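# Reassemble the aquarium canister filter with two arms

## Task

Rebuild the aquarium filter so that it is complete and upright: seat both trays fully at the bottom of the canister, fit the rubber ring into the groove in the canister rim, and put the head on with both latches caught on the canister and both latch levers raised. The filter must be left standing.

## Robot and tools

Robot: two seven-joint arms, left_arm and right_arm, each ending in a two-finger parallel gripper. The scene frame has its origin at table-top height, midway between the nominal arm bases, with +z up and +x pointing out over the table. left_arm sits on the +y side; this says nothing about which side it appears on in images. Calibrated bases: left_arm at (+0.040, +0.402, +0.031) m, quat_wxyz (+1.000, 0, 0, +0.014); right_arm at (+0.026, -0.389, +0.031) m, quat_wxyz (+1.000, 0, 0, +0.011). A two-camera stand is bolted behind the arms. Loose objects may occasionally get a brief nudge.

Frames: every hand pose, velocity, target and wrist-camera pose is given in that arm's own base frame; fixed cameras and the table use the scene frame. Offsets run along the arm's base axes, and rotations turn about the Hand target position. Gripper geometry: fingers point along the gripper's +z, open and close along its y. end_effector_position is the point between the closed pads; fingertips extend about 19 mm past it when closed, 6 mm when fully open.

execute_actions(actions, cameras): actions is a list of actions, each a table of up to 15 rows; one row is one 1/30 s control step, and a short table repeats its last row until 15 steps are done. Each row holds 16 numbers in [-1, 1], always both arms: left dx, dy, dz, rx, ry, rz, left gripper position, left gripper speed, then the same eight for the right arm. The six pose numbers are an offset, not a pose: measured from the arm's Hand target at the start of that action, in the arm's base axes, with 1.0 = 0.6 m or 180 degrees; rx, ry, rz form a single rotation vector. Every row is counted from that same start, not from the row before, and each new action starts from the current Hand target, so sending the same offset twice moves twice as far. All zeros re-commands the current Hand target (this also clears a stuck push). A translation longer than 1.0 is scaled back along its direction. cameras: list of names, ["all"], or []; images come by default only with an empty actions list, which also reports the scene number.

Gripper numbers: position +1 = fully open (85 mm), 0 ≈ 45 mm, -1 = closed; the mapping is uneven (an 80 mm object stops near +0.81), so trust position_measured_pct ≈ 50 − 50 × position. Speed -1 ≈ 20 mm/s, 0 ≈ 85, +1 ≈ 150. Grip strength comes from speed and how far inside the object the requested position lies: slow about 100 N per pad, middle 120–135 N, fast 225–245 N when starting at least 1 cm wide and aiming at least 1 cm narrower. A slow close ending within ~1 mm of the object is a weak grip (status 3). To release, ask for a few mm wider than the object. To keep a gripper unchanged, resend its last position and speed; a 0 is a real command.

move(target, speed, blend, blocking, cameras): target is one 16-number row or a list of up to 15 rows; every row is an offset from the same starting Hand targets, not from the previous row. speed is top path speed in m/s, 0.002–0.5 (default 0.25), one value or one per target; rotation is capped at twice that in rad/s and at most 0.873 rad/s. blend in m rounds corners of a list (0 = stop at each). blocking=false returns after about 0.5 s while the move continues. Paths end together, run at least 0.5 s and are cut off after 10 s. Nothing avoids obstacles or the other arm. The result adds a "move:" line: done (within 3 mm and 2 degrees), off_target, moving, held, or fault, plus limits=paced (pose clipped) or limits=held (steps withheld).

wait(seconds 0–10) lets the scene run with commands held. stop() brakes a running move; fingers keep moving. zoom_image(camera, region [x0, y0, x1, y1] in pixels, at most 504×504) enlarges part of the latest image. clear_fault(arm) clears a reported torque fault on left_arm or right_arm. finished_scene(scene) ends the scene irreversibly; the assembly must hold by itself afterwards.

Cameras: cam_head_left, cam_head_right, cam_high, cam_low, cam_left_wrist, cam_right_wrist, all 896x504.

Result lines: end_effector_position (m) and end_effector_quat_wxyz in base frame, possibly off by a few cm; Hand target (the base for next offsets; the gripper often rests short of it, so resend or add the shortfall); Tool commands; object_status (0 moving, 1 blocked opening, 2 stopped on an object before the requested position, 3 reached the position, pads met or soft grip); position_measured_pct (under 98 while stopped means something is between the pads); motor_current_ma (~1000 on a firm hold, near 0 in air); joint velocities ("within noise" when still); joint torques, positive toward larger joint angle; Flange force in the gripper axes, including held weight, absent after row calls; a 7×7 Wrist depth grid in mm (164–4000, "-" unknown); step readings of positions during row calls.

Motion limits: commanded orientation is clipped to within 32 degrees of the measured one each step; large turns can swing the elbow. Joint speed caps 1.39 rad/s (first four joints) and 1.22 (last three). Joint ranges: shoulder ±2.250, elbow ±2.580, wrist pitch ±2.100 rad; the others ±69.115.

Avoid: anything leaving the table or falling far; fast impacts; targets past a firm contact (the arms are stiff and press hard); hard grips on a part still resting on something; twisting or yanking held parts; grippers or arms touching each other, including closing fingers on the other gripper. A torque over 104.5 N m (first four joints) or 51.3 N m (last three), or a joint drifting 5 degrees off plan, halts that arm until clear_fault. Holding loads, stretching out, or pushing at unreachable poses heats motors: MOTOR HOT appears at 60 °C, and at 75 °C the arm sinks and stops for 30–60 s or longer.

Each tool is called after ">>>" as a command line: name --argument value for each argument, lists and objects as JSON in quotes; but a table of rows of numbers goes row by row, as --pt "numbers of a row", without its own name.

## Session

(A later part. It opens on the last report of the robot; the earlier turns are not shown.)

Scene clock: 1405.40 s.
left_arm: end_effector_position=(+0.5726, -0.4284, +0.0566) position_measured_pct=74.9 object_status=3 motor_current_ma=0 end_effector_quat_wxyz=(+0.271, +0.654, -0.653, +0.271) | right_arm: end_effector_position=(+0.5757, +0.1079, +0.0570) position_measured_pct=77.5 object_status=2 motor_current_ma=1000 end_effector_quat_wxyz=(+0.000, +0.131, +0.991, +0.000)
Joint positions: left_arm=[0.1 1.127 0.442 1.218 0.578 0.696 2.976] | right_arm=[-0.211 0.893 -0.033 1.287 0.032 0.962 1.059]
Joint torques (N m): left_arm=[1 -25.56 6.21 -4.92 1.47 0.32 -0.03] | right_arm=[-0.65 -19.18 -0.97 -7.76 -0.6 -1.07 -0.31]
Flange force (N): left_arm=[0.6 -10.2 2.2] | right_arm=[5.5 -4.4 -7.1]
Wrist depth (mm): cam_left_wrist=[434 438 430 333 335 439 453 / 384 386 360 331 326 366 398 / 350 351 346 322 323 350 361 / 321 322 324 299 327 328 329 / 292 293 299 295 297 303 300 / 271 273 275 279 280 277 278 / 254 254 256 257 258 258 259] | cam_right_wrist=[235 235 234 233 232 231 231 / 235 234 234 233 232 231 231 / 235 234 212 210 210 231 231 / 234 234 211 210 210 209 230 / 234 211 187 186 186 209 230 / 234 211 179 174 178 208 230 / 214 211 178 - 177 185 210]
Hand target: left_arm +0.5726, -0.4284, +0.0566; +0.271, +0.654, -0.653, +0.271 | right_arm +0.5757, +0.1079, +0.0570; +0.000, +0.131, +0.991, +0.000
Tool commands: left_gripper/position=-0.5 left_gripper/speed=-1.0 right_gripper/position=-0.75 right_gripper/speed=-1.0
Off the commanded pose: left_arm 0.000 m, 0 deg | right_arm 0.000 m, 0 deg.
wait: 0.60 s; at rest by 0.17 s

>>> move --target '[0,0,0,0,0,0,-0.5,-1, 0,0,0.0667,0,0,0,-0.75,-1]' --speed 0.05 --cameras '["cam_right_wrist","cam_low","cam_left_wrist"]'

>>> zoom_image --camera "cam_left_wrist" --region '[350, 50, 600, 300]'

>>> zoom_image --camera "cam_low" --region '[220, 150, 340, 260]'

Scene clock: 1413.73 s.
left_arm: end_effector_position=(+0.5726, -0.4284, +0.0566) position_measured_pct=74.9 object_status=3 motor_current_ma=0 end_effector_quat_wxyz=(+0.271, +0.654, -0.653, +0.271) | right_arm: end_effector_position=(+0.5757, +0.1079, +0.0970) position_measured_pct=77.5 object_status=2 motor_current_ma=1000 end_effector_quat_wxyz=(+0.000, +0.131, +0.991, +0.000)
Joint positions: left_arm=[0.1 1.127 0.442 1.218 0.578 0.696 2.976] | right_arm=[-0.211 0.84 -0.033 1.255 0.029 1.048 1.061]
Joint torques (N m): left_arm=[0.93 -25.65 6.24 -4.95 1.48 0.31 -0.03] | right_arm=[0.34 -27.56 0.06 -10.34 0.05 0.02 -0.11]
Flange force (N): left_arm=[0.6 -10.3 2.3] | right_arm=[1.6 -0.3 8.8]
Wrist depth (mm): cam_left_wrist=[435 437 407 305 304 323 453 / 384 386 380 294 295 383 397 / 349 351 353 272 356 357 361 / 320 322 324 320 327 329 329 / 293 294 299 300 297 303 300 / 272 273 274 279 280 277 277 / 254 254 257 257 258 259 259] | cam_right_wrist=[275 274 273 273 272 271 270 / 275 274 273 272 271 270 270 / 274 273 211 211 210 270 270 / 274 273 211 210 210 209 269 / 274 211 187 186 186 209 269 / 273 211 179 174 178 208 268 / 214 211 178 - 177 185 210]
Hand target: left_arm +0.5726, -0.4284, +0.0566; +0.271, +0.654, -0.653, +0.271 | right_arm +0.5757, +0.1079, +0.0970; +0.000, +0.131, +0.991, +0.000
Off the commanded pose: left_arm 0.000 m, 0 deg | right_arm 0.000 m, 0 deg.
move: done
Images, in order (width x height): cam_low 896x504, cam_left_wrist 896x504, cam_right_wrist 896x504.

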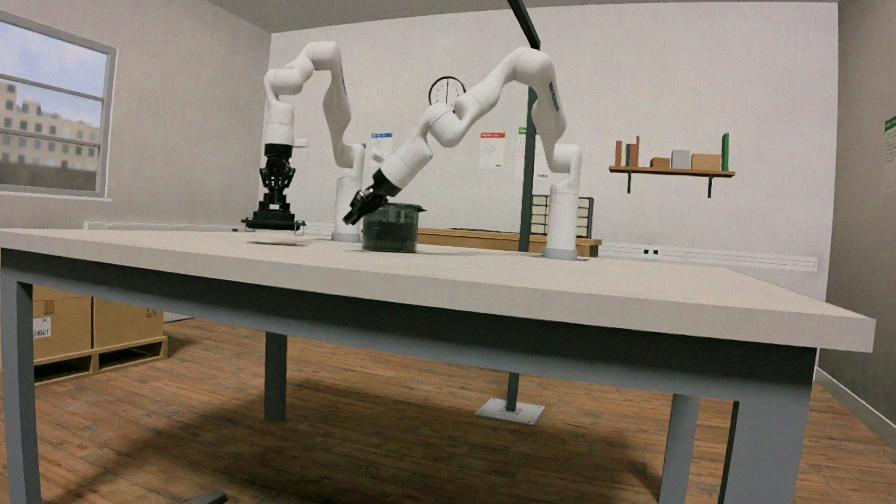

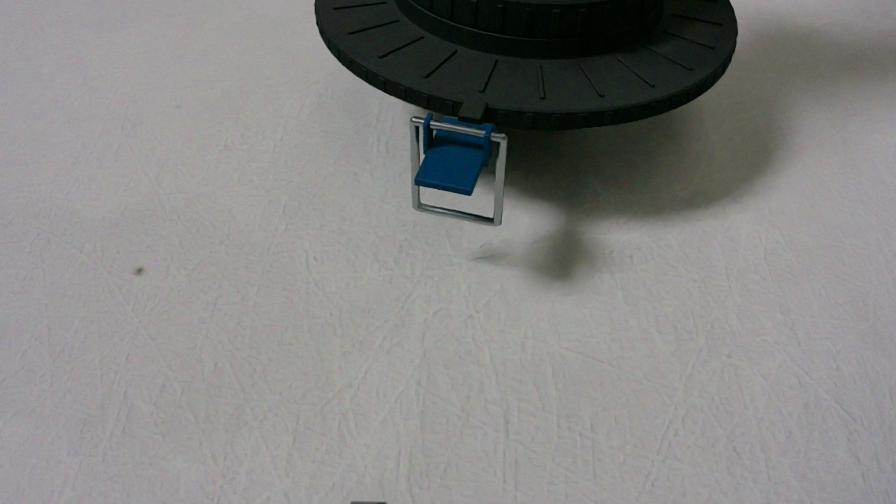

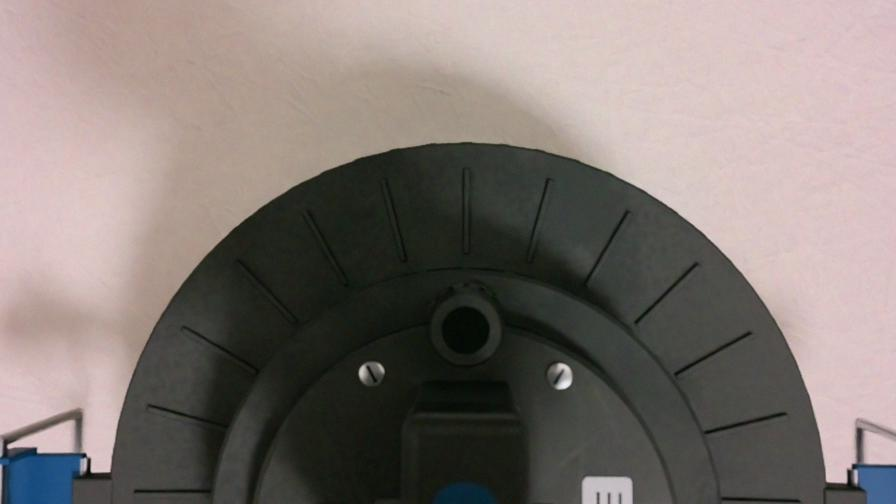

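Scaled by 2.016 from the camera's 896x504 image, which has a finer 1280x720 frame.

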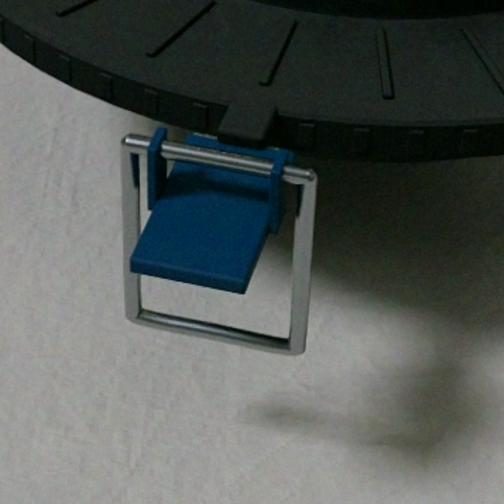

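Scaled by 4.200 from the camera's 896x504 image, which has a finer 1280x720 frame.

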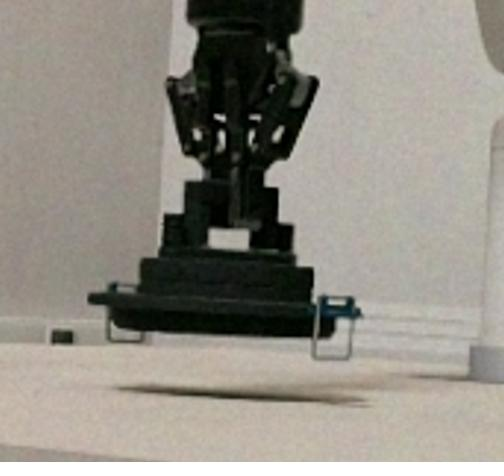

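>>> move --pt "0 0.1 0.3 0 0 0 -0.5 -1 0 0 0.28 0 0 0 -0.75 -1" --pt "-0.316 0.4515 0.3 0 0 0 -0.5 -1 0 0 0.28 0 0 0 -0.75 -1" --pt "-0.316 0.4515 0.1588 0 0 0 -0.5 -1 0 0 0.28 0 0 0 -0.75 -1" --speed '[0.12,0.2,0.15]' --blend '[0.03,0.03,0]' --cameras '["cam_left_wrist","cam_low"]'

>>> zoom_image --camera "cam_left_wrist" --region '[300, 80, 600, 380]'

Scene clock: 1524.70 s.
left_arm: end_effector_position=(+0.3830, -0.1575, +0.1520) position_measured_pct=74.9 object_status=3 motor_current_ma=0 end_effector_quat_wxyz=(+0.271, +0.654, -0.653, +0.271) | right_arm: end_effector_position=(+0.5758, +0.1079, +0.2650) position_measured_pct=77.5 object_status=2 motor_current_ma=1000 end_effector_quat_wxyz=(+0.000, +0.131, +0.991, +0.000)
Joint positions: left_arm=[-0.539 0.605 0.44 2.047 0.754 0.831 2.388] | right_arm=[-0.216 0.704 -0.026 0.959 0.017 1.479 1.071]
Joint torques (N m): left_arm=[0.95 -14.68 3.84 -2.25 1.26 1.37 -0.06] | right_arm=[0.34 -27.02 0.1 -12.09 0.03 0.24 -0.07]
Flange force (N): left_arm=[-2.2 -6.5 -3.0] | right_arm=[2.9 -0.9 10.8]
Wrist depth (mm): cam_left_wrist=[626 624 597 616 620 639 647 / 560 558 434 382 436 563 578 / 507 510 386 316 381 511 524 / 456 459 398 359 400 469 469 / 421 417 417 389 422 431 431 / 387 393 395 396 399 400 396 / 362 364 364 370 372 373 369] | cam_right_wrist=[444 443 442 441 440 439 429 / 444 442 441 441 439 438 437 / 444 442 211 211 210 437 436 / 442 212 211 210 210 209 435 / 443 211 187 186 186 209 435 / 442 211 179 174 178 208 208 / 214 211 178 - 177 185 208]
Hand target: left_arm +0.3830, -0.1575, +0.1519; +0.271, +0.654, -0.653, +0.271 | right_arm +0.5758, +0.1079, +0.2650; +0.000, +0.131, +0.991, +0.000
Off the commanded pose: left_arm 0.000 m, 0 deg | right_arm 0.000 m, 0 deg.
move: done
Images, in order (width x height): cam_low 896x504, cam_left_wrist 896x504.

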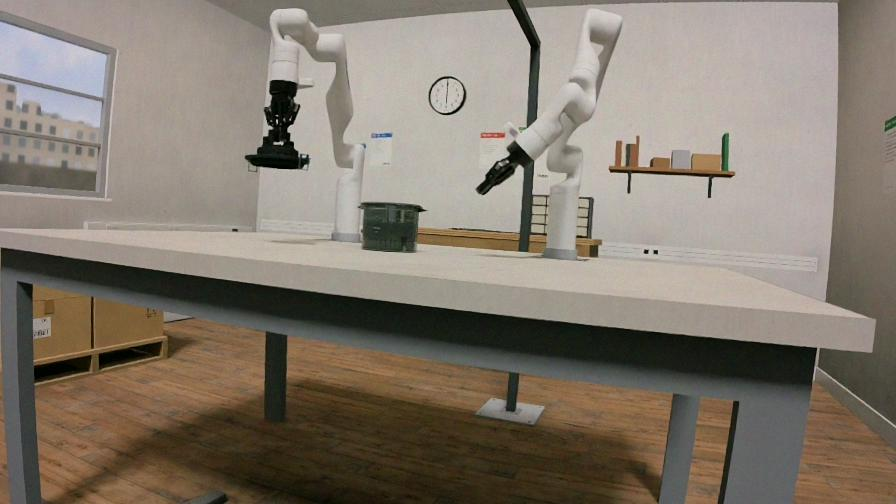

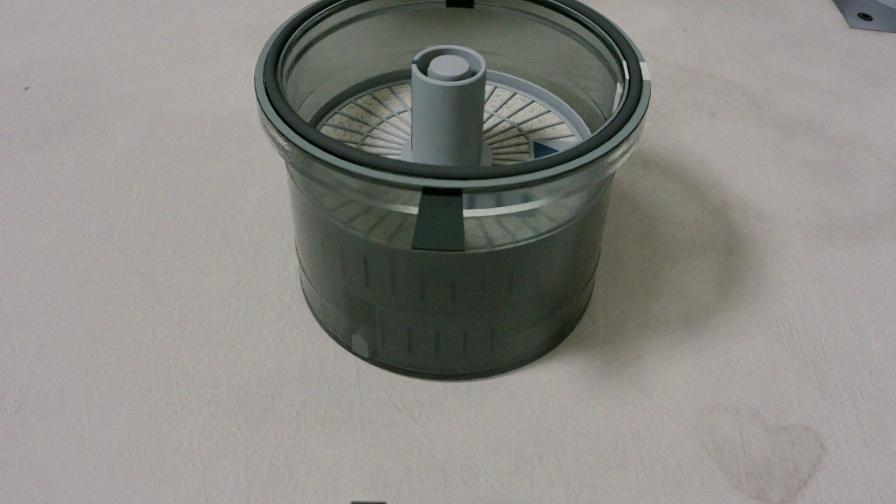

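Scaled by 1.680 from the camera's 896x504 image, which has a finer 1280x720 frame.

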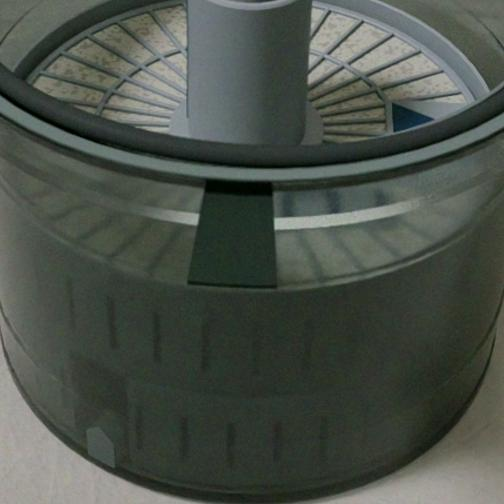

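>>> zoom_image --camera "cam_left_wrist" --region '[330, 230, 480, 380]'

>>> zoom_image --camera "cam_left_wrist" --region '[380, 30, 530, 180]'

Scaled by 3.360 from the camera's 896x504 image, which has a finer 1280x720 frame.

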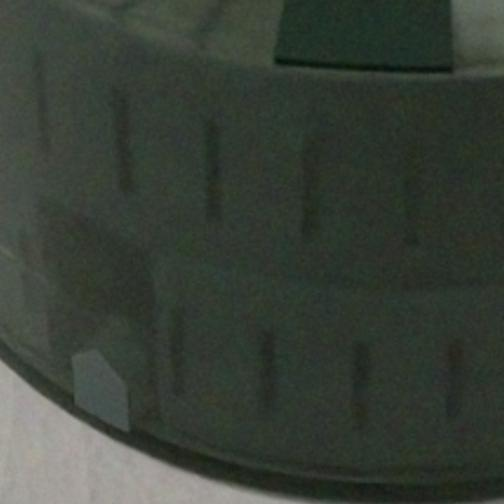

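Scaled by 3.360 from the camera's 896x504 image, which has a finer 1280x720 frame.

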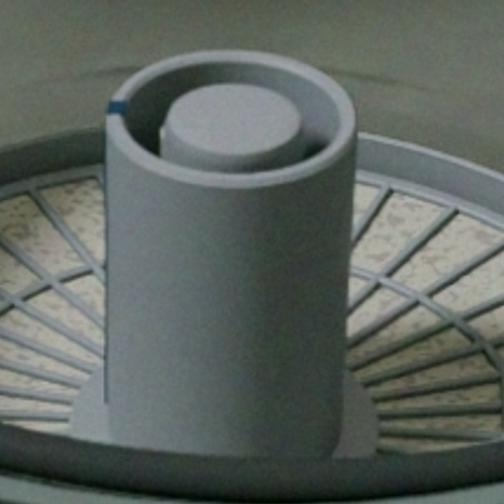

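>>> zoom_image --camera "cam_left_wrist" --region '[330, 280, 430, 360]'

>>> zoom_image --camera "cam_left_wrist" --region '[430, 280, 530, 360]'

Scaled by 5.040 from the camera's 896x504 image, which has a finer 1280x720 frame.

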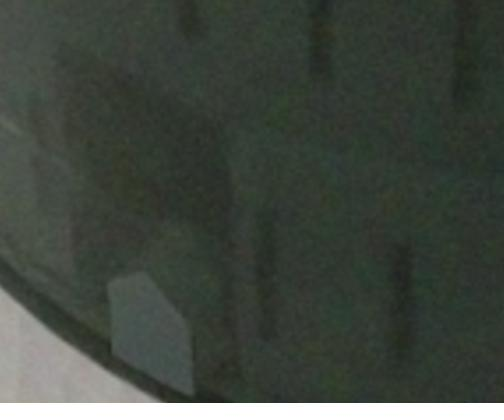

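Scaled by 5.040 from the camera's 896x504 image, which has a finer 1280x720 frame.

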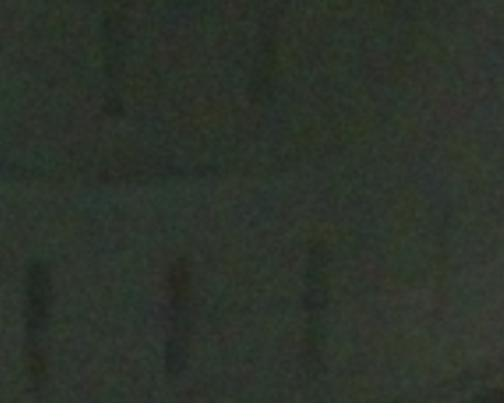

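>>> move --target '[0,0,0,0,0,0,-0.5,-1, -0.2673,0.4515,-0.05,0,0,0.0678,-0.75,-1]' --speed 0.15 --cameras '["cam_left_wrist","cam_low","cam_high","cam_right_wrist"]'

>>> zoom_image --camera "cam_low" --region '[340, 140, 450, 260]'

>>> zoom_image --camera "cam_high" --region '[420, 130, 570, 280]'

Scene clock: 1621.97 s.
left_arm: end_effector_position=(+0.3830, -0.1575, +0.1519) position_measured_pct=74.9 object_status=3 motor_current_ma=0 end_effector_quat_wxyz=(+0.271, +0.654, -0.653, +0.271) | right_arm: end_effector_position=(+0.4154, +0.3787, +0.2350) position_measured_pct=77.5 object_status=2 motor_current_ma=1000 end_effector_quat_wxyz=(+0.000, +0.025, +1.000, +0.000)
Joint positions: left_arm=[-0.539 0.605 0.44 2.047 0.754 0.831 2.388] | right_arm=[-0.726 0.656 -0.113 1.147 0.071 1.343 0.689]
Joint torques (N m): left_arm=[0.92 -14.6 3.84 -2.27 1.28 1.46 -0.03] | right_arm=[-0.18 -26.14 -0.52 -11.92 0.02 0.2 0.02]
Flange force (N): left_arm=[-2.1 -6.2 -2.8] | right_arm=[1.4 -1.8 10.8]
Wrist depth (mm): cam_left_wrist=[623 623 382 239 373 643 647 / 560 561 422 369 428 561 578 / 508 508 385 315 380 511 522 / 457 461 399 359 400 466 471 / 420 417 418 390 421 432 433 / 385 394 395 396 398 400 395 / 360 362 363 371 371 373 369] | cam_right_wrist=[415 413 412 412 409 408 407 / 414 412 412 410 409 408 406 / 414 412 211 211 210 407 406 / 413 212 211 210 210 209 406 / 413 211 187 187 186 209 405 / 413 211 179 174 178 208 239 / 214 211 178 - 177 185 209]
Hand target: left_arm +0.3830, -0.1575, +0.1519; +0.271, +0.654, -0.653, +0.271 | right_arm +0.4154, +0.3788, +0.2350; +0.000, +0.025, +1.000, +0.000
Off the commanded pose: left_arm 0.000 m, 0 deg | right_arm 0.000 m, 0 deg.
move: done
Images, in order (width x height): cam_high 896x504, cam_low 896x504, cam_left_wrist 896x504, cam_right_wrist 896x504.

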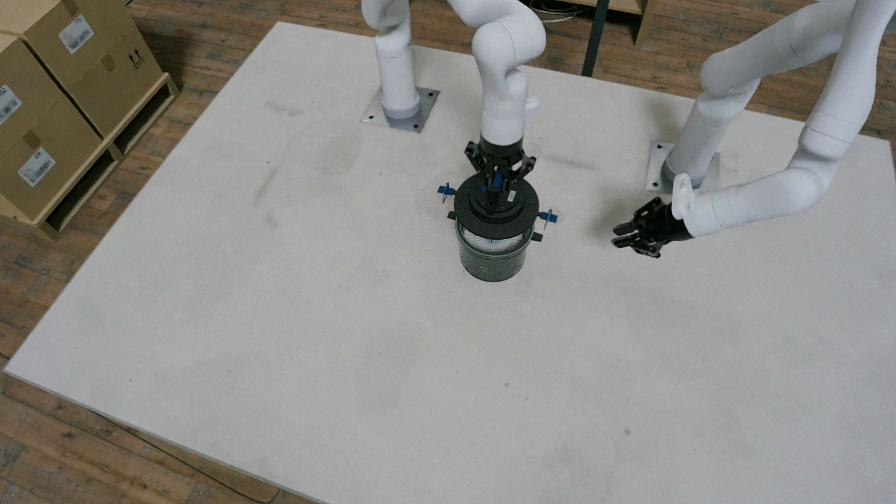

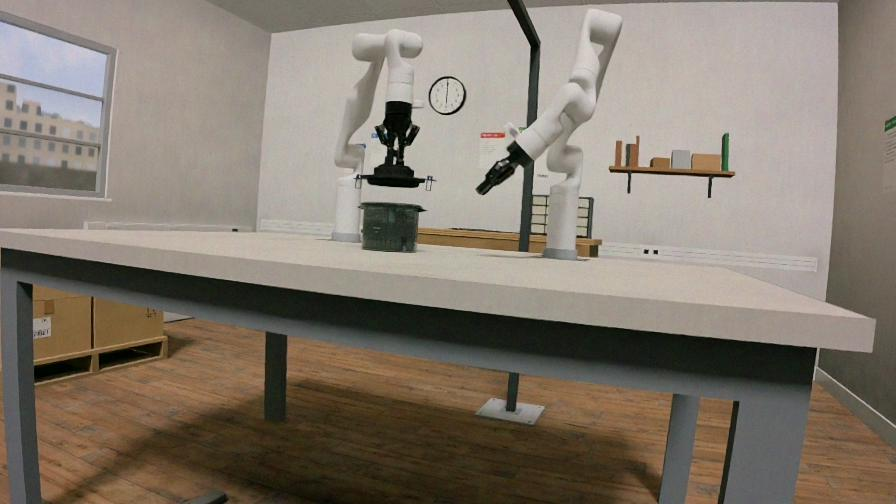

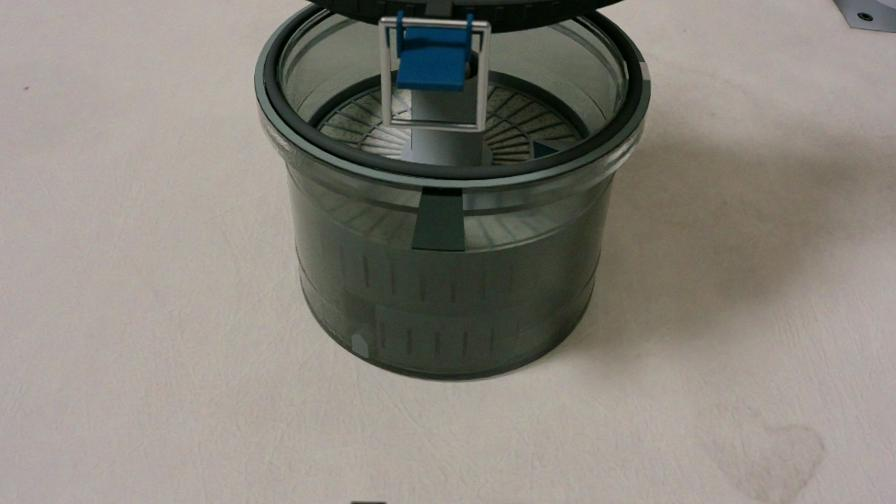

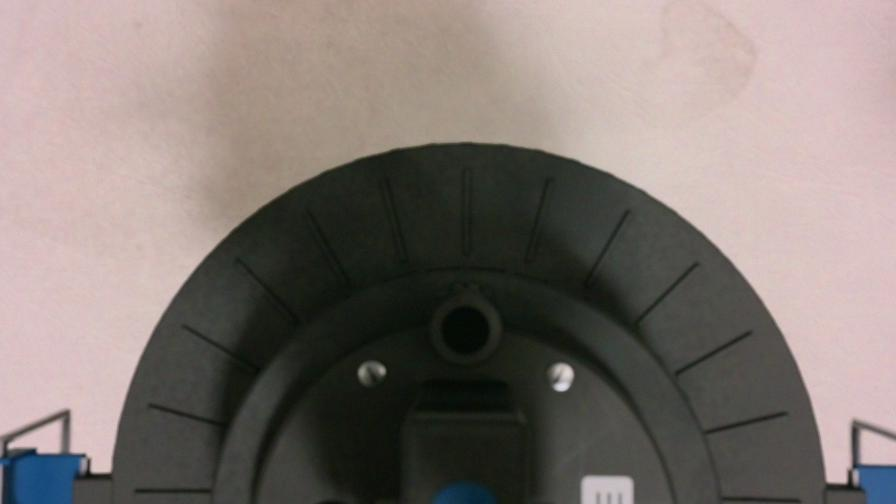

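Scaled by 4.200 from the camera's 896x504 image, which has a finer 1280x720 frame.

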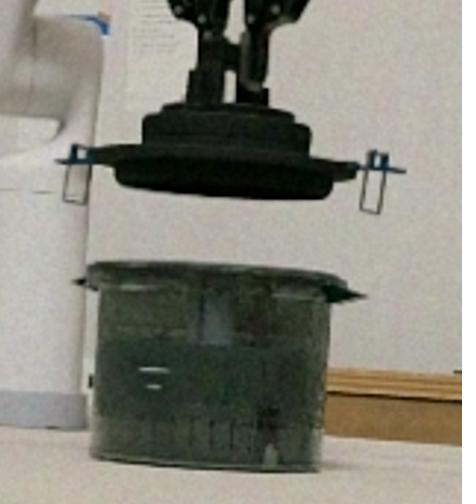

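Scaled by 3.360 from the camera's 896x504 image, which has a finer 1280x720 frame.

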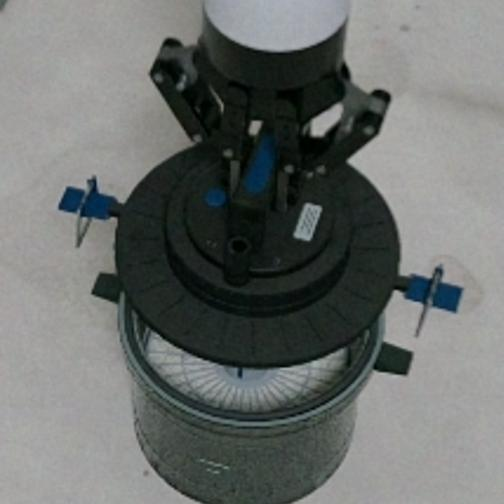

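>>> move --target '[0,0,0,0,0,0,-0.5,-1, 0,0,-0.0667,0,0,0,-0.75,-1]' --speed 0.06 --cameras '["cam_left_wrist","cam_low","cam_high"]'

>>> zoom_image --camera "cam_low" --region '[340, 170, 450, 260]'

>>> zoom_image --camera "cam_left_wrist" --region '[240, 0, 660, 300]'

Scene clock: 1638.37 s.
left_arm: end_effector_position=(+0.3830, -0.1575, +0.1519) position_measured_pct=74.9 object_status=3 motor_current_ma=0 end_effector_quat_wxyz=(+0.271, +0.654, -0.653, +0.271) | right_arm: end_effector_position=(+0.4154, +0.3788, +0.1950) position_measured_pct=77.5 object_status=2 motor_current_ma=1000 end_effector_quat_wxyz=(+0.000, +0.025, +1.000, +0.000)
Joint positions: left_arm=[-0.539 0.605 0.44 2.047 0.754 0.831 2.388] | right_arm=[-0.724 0.685 -0.114 1.226 0.076 1.236 0.684]
Joint torques (N m): left_arm=[0.98 -14.61 3.87 -2.27 1.26 1.47 -0.05] | right_arm=[0.39 -26.06 -0.57 -11.45 0.01 0.32 -0.1]
Flange force (N): left_arm=[-2.2 -6.2 -2.8] | right_arm=[2.1 -1.4 10.5]
Wrist depth (mm): cam_left_wrist=[625 606 311 301 313 628 648 / 558 550 305 289 299 561 574 / 508 510 386 268 381 511 523 / 459 459 398 357 399 467 469 / 422 416 417 389 421 431 431 / 388 393 396 395 399 399 396 / 361 362 364 371 371 373 370] | cam_right_wrist=[375 373 372 371 370 369 368 / 374 373 371 371 369 368 368 / 373 372 211 211 210 367 366 / 373 372 211 210 210 209 366 / 373 211 187 186 186 209 366 / 372 211 179 174 178 208 365 / 214 211 178 - 177 185 209]
Hand target: left_arm +0.3830, -0.1575, +0.1519; +0.271, +0.654, -0.653, +0.271 | right_arm +0.4154, +0.3788, +0.1950; +0.000, +0.025, +1.000, +0.000
Off the commanded pose: left_arm 0.000 m, 0 deg | right_arm 0.000 m, 0 deg.
move: done
Images, in order (width x height): cam_high 896x504, cam_low 896x504, cam_left_wrist 896x504.

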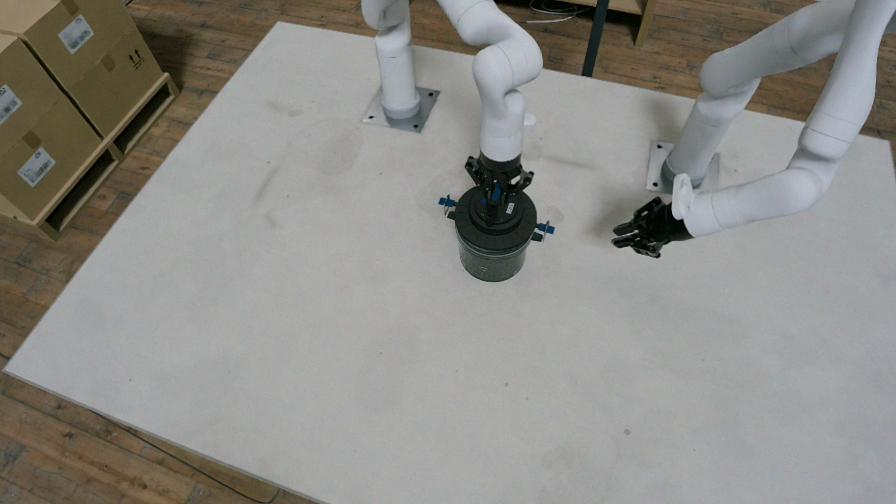

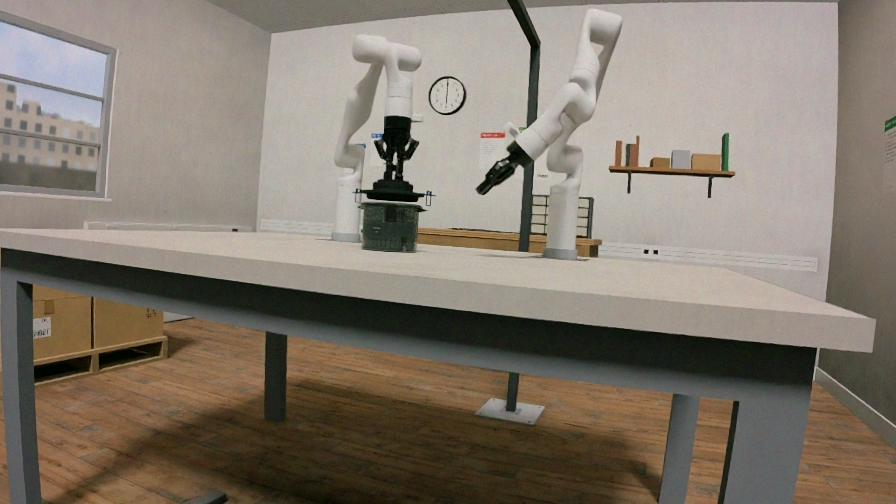

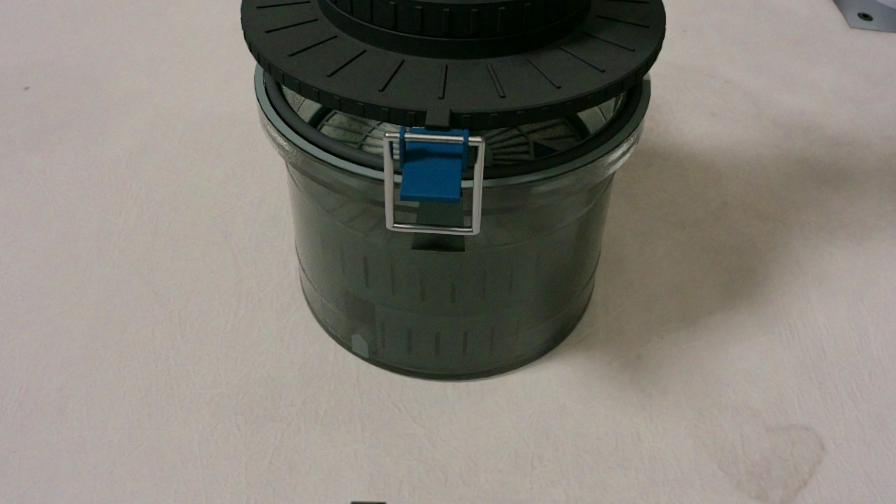

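Scaled by 4.582 from the camera's 896x504 image, which has a finer 1280x720 frame.

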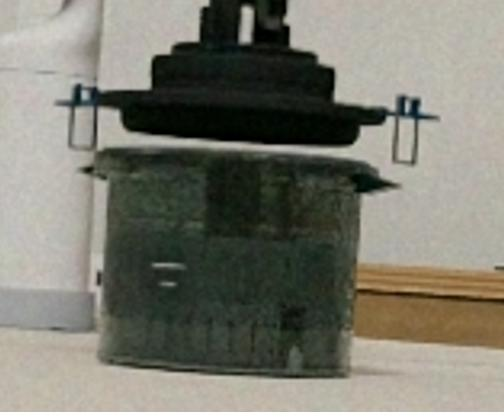

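Scaled by 1.200 from the camera's 896x504 image, which has a finer 1280x720 frame.

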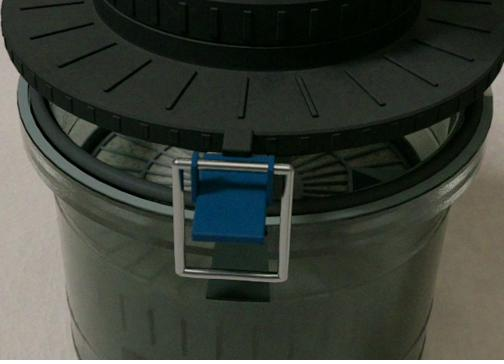

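>>> zoom_image --camera "cam_low" --region '[350, 175, 400, 215]'

>>> zoom_image --camera "cam_low" --region '[395, 175, 445, 215]'

Scaled by 10.080 from the camera's 896x504 image, which has a finer 1280x720 frame.

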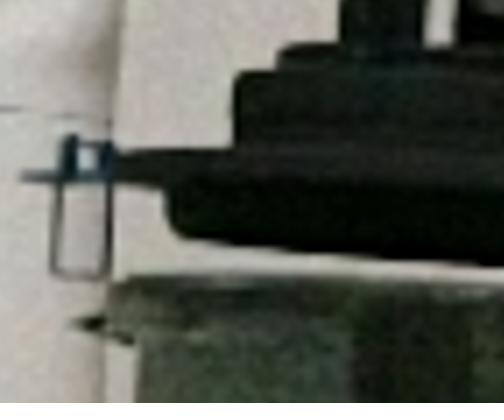

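Scaled by 10.080 from the camera's 896x504 image, which has a finer 1280x720 frame.

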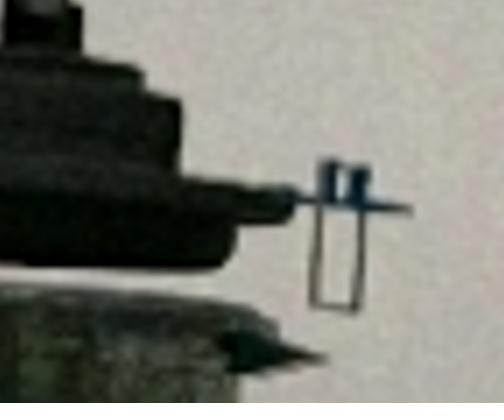

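>>> move --target '[0,0,0,0,0,0,-0.5,-1, 0,0,-0.02,0,0,0,-0.75,-1]' --speed 0.04 --cameras '["cam_left_wrist","cam_low"]'

>>> zoom_image --camera "cam_low" --region '[340, 170, 450, 260]'

>>> zoom_image --camera "cam_left_wrist" --region '[240, 0, 660, 300]'

Scene clock: 1701.90 s.
left_arm: end_effector_position=(+0.3830, -0.1575, +0.1519) position_measured_pct=74.9 object_status=3 motor_current_ma=0 end_effector_quat_wxyz=(+0.271, +0.654, -0.653, +0.271) | right_arm: end_effector_position=(+0.4154, +0.3788, +0.1830) position_measured_pct=77.5 object_status=2 motor_current_ma=1000 end_effector_quat_wxyz=(+0.000, +0.025, +1.000, +0.000)
Joint positions: left_arm=[-0.539 0.605 0.44 2.047 0.754 0.831 2.388] | right_arm=[-0.723 0.695 -0.114 1.246 0.078 1.205 0.682]
Joint torques (N m): left_arm=[0.93 -14.6 3.86 -2.23 1.26 1.46 -0.05] | right_arm=[0.36 -26.04 -0.57 -11.52 0.01 0.23 -0.07]
Flange force (N): left_arm=[-2.1 -6.4 -2.9] | right_arm=[2.7 -2.1 10.5]
Wrist depth (mm): cam_left_wrist=[623 608 325 305 327 623 647 / 558 551 308 307 310 564 578 / 507 513 385 280 380 512 525 / 458 460 408 302 398 468 469 / 422 417 418 389 421 432 432 / 386 394 395 397 398 400 395 / 360 363 364 371 373 372 369] | cam_right_wrist=[362 361 360 358 358 357 355 / 362 361 360 359 358 356 355 / 361 360 211 211 210 356 355 / 361 360 211 210 209 209 354 / 361 211 187 186 186 209 354 / 361 211 179 174 177 209 353 / 214 211 178 - 177 185 209]
Hand target: left_arm +0.3830, -0.1575, +0.1519; +0.271, +0.654, -0.653, +0.271 | right_arm +0.4154, +0.3788, +0.1830; +0.000, +0.025, +1.000, +0.000
Off the commanded pose: left_arm 0.000 m, 0 deg | right_arm 0.000 m, 0 deg.
move: done
Images, in order (width x height): cam_low 896x504, cam_left_wrist 896x504.

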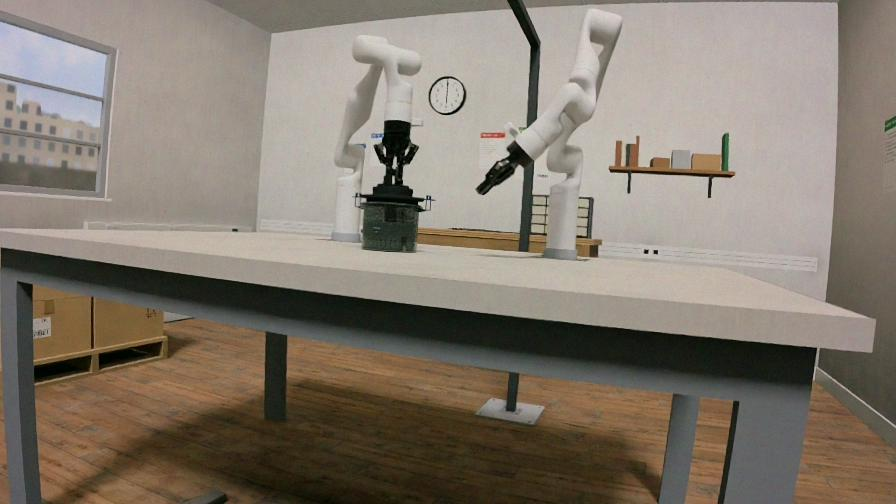

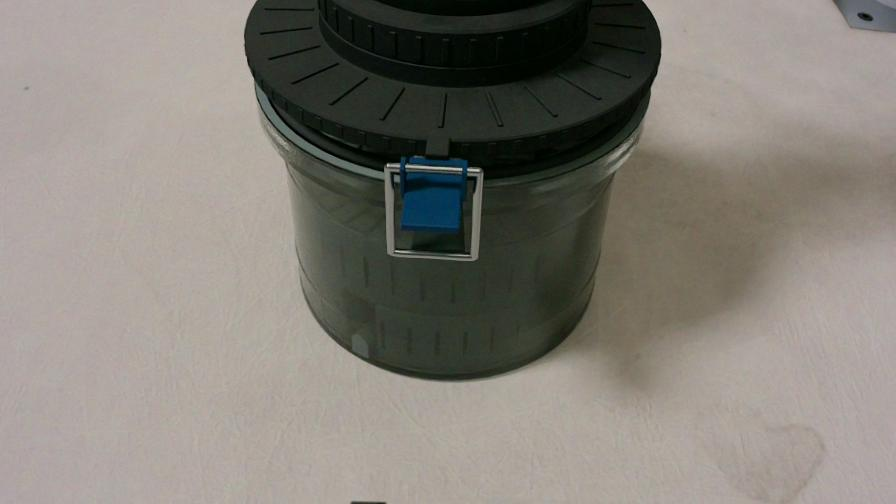

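Scaled by 4.582 from the camera's 896x504 image, which has a finer 1280x720 frame.

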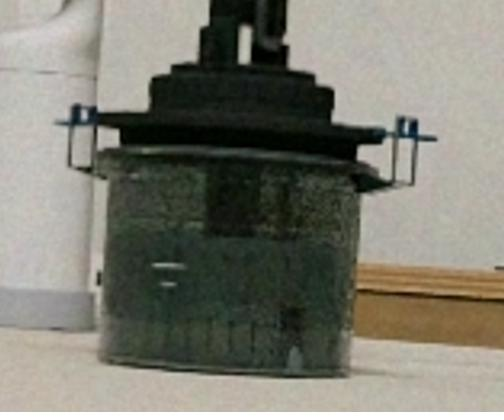

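Scaled by 1.200 from the camera's 896x504 image, which has a finer 1280x720 frame.

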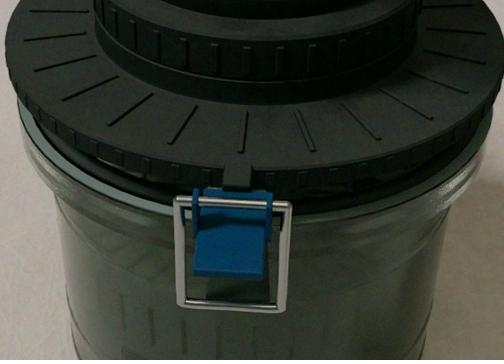

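>>> move --target '[0,0,0,0,0,0,-0.5,-1, 0,0,-0.008,0,0,0,-0.75,-1]' --speed 0.02 --cameras '["cam_left_wrist","cam_low"]'

>>> zoom_image --camera "cam_left_wrist" --region '[240, 0, 660, 300]'

Scene clock: 1709.63 s.
left_arm: end_effector_position=(+0.3830, -0.1575, +0.1519) position_measured_pct=74.9 object_status=3 motor_current_ma=0 end_effector_quat_wxyz=(+0.271, +0.654, -0.653, +0.271) | right_arm: end_effector_position=(+0.4154, +0.3788, +0.1782) position_measured_pct=77.5 object_status=2 motor_current_ma=1000 end_effector_quat_wxyz=(+0.000, +0.025, +1.000, +0.000)
Joint positions: left_arm=[-0.539 0.605 0.44 2.047 0.754 0.831 2.388] | right_arm=[-0.723 0.7 -0.114 1.254 0.079 1.192 0.682]
Joint torques (N m): left_arm=[0.91 -14.62 3.85 -2.28 1.26 1.45 -0.03] | right_arm=[0.37 -26.18 -0.54 -11.43 0.02 0.31 -0.04]
Flange force (N): left_arm=[-2.1 -6.2 -2.8] | right_arm=[2.6 -1.8 10.7]
Wrist depth (mm): cam_left_wrist=[621 623 331 307 335 642 648 / 560 550 316 310 318 563 581 / 509 511 387 291 380 513 523 / 457 459 409 298 399 468 469 / 422 416 418 388 421 429 433 / 386 393 396 398 398 399 396 / 361 363 364 371 371 373 369] | cam_right_wrist=[358 357 355 354 353 352 351 / 357 356 355 354 352 351 350 / 356 355 211 211 210 350 350 / 356 355 211 210 210 209 349 / 355 211 187 186 186 209 349 / 356 211 179 174 178 208 349 / 214 211 179 - 177 185 209]
Hand target: left_arm +0.3830, -0.1575, +0.1519; +0.271, +0.654, -0.653, +0.271 | right_arm +0.4154, +0.3788, +0.1782; +0.000, +0.025, +1.000, +0.000
Off the commanded pose: left_arm 0.000 m, 0 deg | right_arm 0.000 m, 0 deg.
move: done
Images, in order (width x height): cam_low 896x504, cam_left_wrist 896x504.

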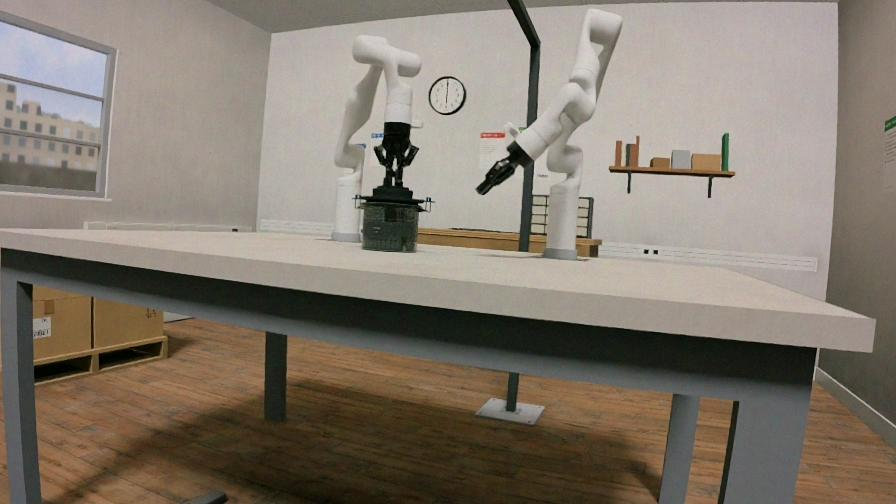

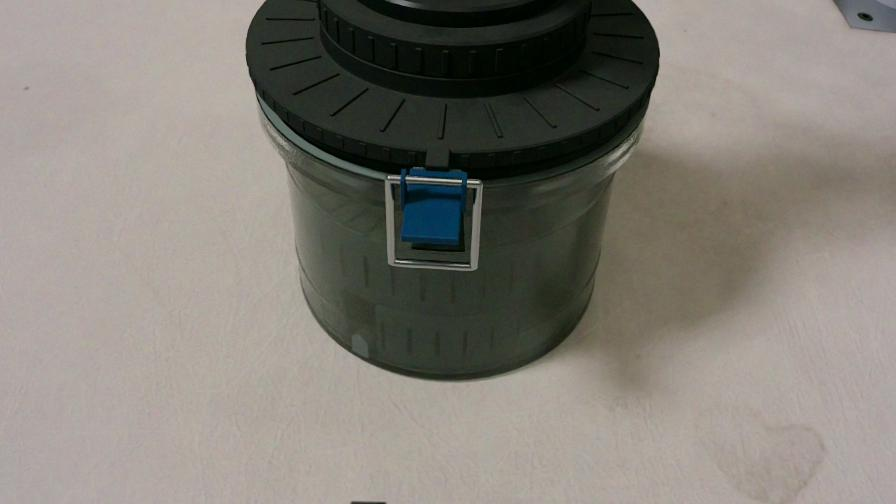

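Scaled by 1.200 from the camera's 896x504 image, which has a finer 1280x720 frame.

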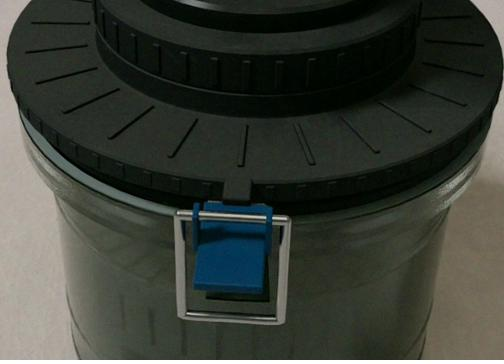

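>>> move --target '[0,0,0,0,0,0,-0.5,-1, 0,0,-0.008,0,0,0,-0.75,-1]' --speed 0.015 --cameras '["cam_left_wrist","cam_low"]'

>>> zoom_image --camera "cam_left_wrist" --region '[240, 0, 660, 300]'

>>> zoom_image --camera "cam_low" --region '[340, 180, 450, 230]'

Scene clock: 1717.70 s.
left_arm: end_effector_position=(+0.3830, -0.1575, +0.1519) position_measured_pct=74.9 object_status=3 motor_current_ma=0 end_effector_quat_wxyz=(+0.271, +0.654, -0.653, +0.271) | right_arm: end_effector_position=(+0.4154, +0.3788, +0.1734) position_measured_pct=77.5 object_status=2 motor_current_ma=1000 end_effector_quat_wxyz=(+0.000, +0.025, +1.000, +0.000)
Joint positions: left_arm=[-0.539 0.605 0.44 2.047 0.754 0.831 2.388] | right_arm=[-0.723 0.704 -0.114 1.262 0.08 1.18 0.681]
Joint torques (N m): left_arm=[0.96 -14.57 3.82 -2.28 1.27 1.46 -0.05] | right_arm=[0.15 -26.09 -0.73 -11.26 -0.05 -0.19 -0.05]
Flange force (N): left_arm=[-2.1 -6.1 -2.9] | right_arm=[1.4 -1.2 9.1]
Wrist depth (mm): cam_left_wrist=[624 626 340 309 335 641 649 / 559 550 323 317 325 563 578 / 507 513 384 301 381 510 523 / 455 460 407 300 399 467 471 / 422 416 418 386 422 429 432 / 386 393 395 397 397 399 396 / 361 363 365 369 371 373 369] | cam_right_wrist=[353 352 350 350 348 347 346 / 352 351 349 349 348 347 346 / 352 351 211 210 210 346 345 / 351 350 211 210 210 209 344 / 351 211 187 187 186 209 345 / 351 211 179 174 178 208 344 / 214 211 178 - 177 185 209]
Hand target: left_arm +0.3830, -0.1575, +0.1519; +0.271, +0.654, -0.653, +0.271 | right_arm +0.4154, +0.3788, +0.1734; +0.000, +0.025, +1.000, +0.000
Off the commanded pose: left_arm 0.000 m, 0 deg | right_arm 0.000 m, 0 deg.
move: done
Images, in order (width x height): cam_low 896x504, cam_left_wrist 896x504.

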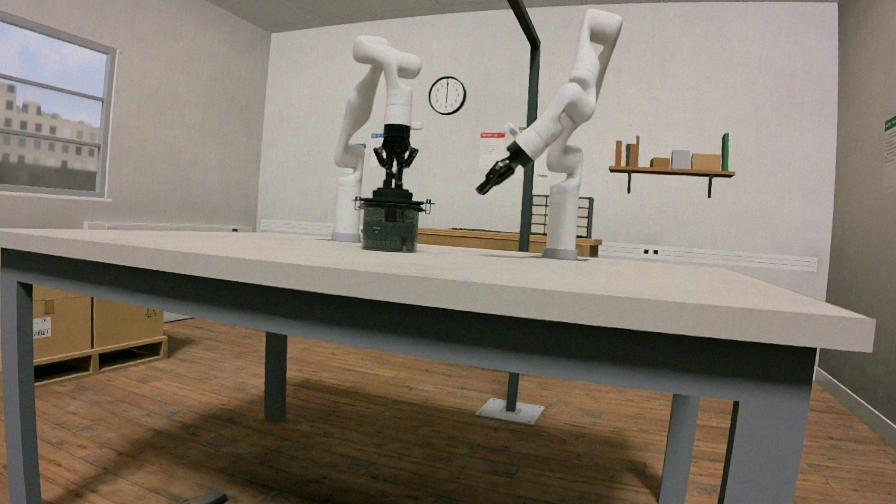

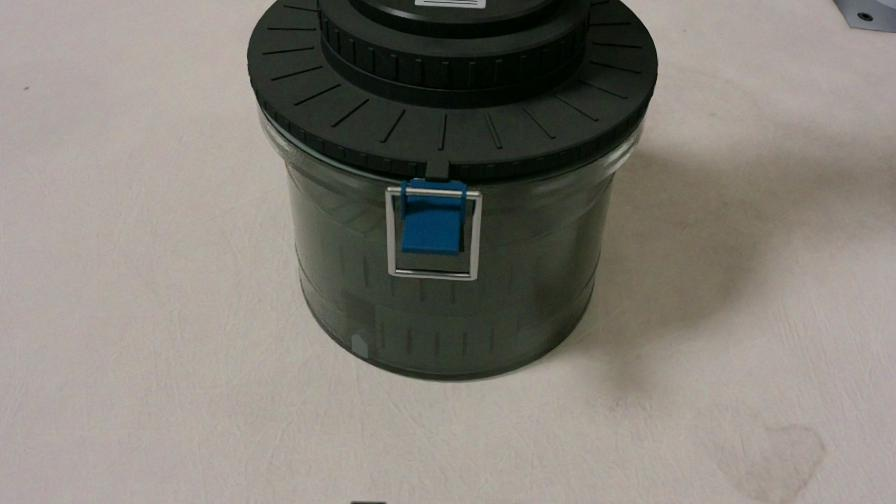

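Scaled by 1.200 from the camera's 896x504 image, which has a finer 1280x720 frame.

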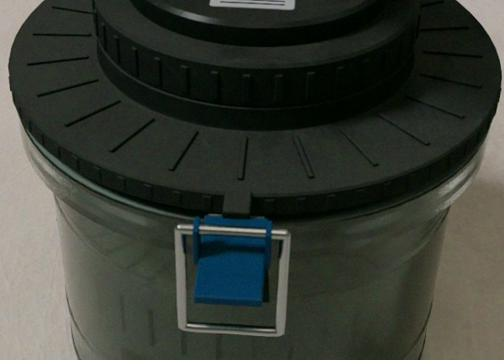

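Scaled by 4.582 from the camera's 896x504 image, which has a finer 1280x720 frame.

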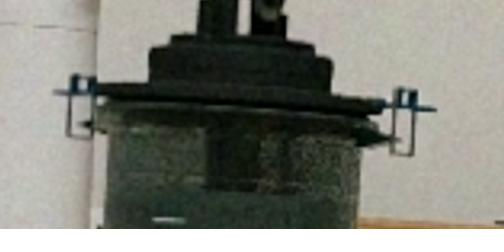

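>>> move --target '[0,0,0,0,0,0,-0.5,-1, 0,0,-0.003,0,0,0,-0.75,-1]' --speed 0.01

Scene clock: 1722.60 s.
left_arm: end_effector_position=(+0.3830, -0.1575, +0.1519) position_measured_pct=74.9 object_status=3 motor_current_ma=0 end_effector_quat_wxyz=(+0.271, +0.654, -0.653, +0.271) | right_arm: end_effector_position=(+0.4154, +0.3788, +0.1716) position_measured_pct=77.5 object_status=2 motor_current_ma=1000 end_effector_quat_wxyz=(+0.000, +0.025, +1.000, +0.000)
Joint positions: left_arm=[-0.539 0.605 0.44 2.047 0.754 0.831 2.388] | right_arm=[-0.723 0.706 -0.114 1.265 0.08 1.175 0.681]
Joint torques (N m): left_arm=[0.95 -14.61 3.84 -2.26 1.28 1.44 -0.02] | right_arm=[-0.05 -23.21 -0.85 -11.23 -0.05 -1.07 -0.08]
Flange force (N): left_arm=[-2.2 -6.2 -2.9] | right_arm=[4.4 -4.8 4.1]
Wrist depth (mm): cam_left_wrist=[621 624 337 311 335 641 645 / 560 547 326 316 325 560 579 / 508 510 384 301 380 511 522 / 457 459 441 287 400 469 469 / 422 416 417 386 422 431 433 / 386 393 394 397 397 400 396 / 361 363 364 370 372 374 369] | cam_right_wrist=[351 350 349 347 347 346 344 / 351 350 348 348 346 345 344 / 350 349 211 211 210 345 344 / 350 348 211 210 210 209 344 / 350 211 187 187 186 209 343 / 349 211 179 174 178 208 342 / 214 211 178 - 177 185 209]
Hand target: left_arm +0.3830, -0.1575, +0.1519; +0.271, +0.654, -0.653, +0.271 | right_arm +0.4154, +0.3788, +0.1716; +0.000, +0.025, +1.000, +0.000
Off the commanded pose: left_arm 0.000 m, 0 deg | right_arm 0.000 m, 0 deg.
move: done


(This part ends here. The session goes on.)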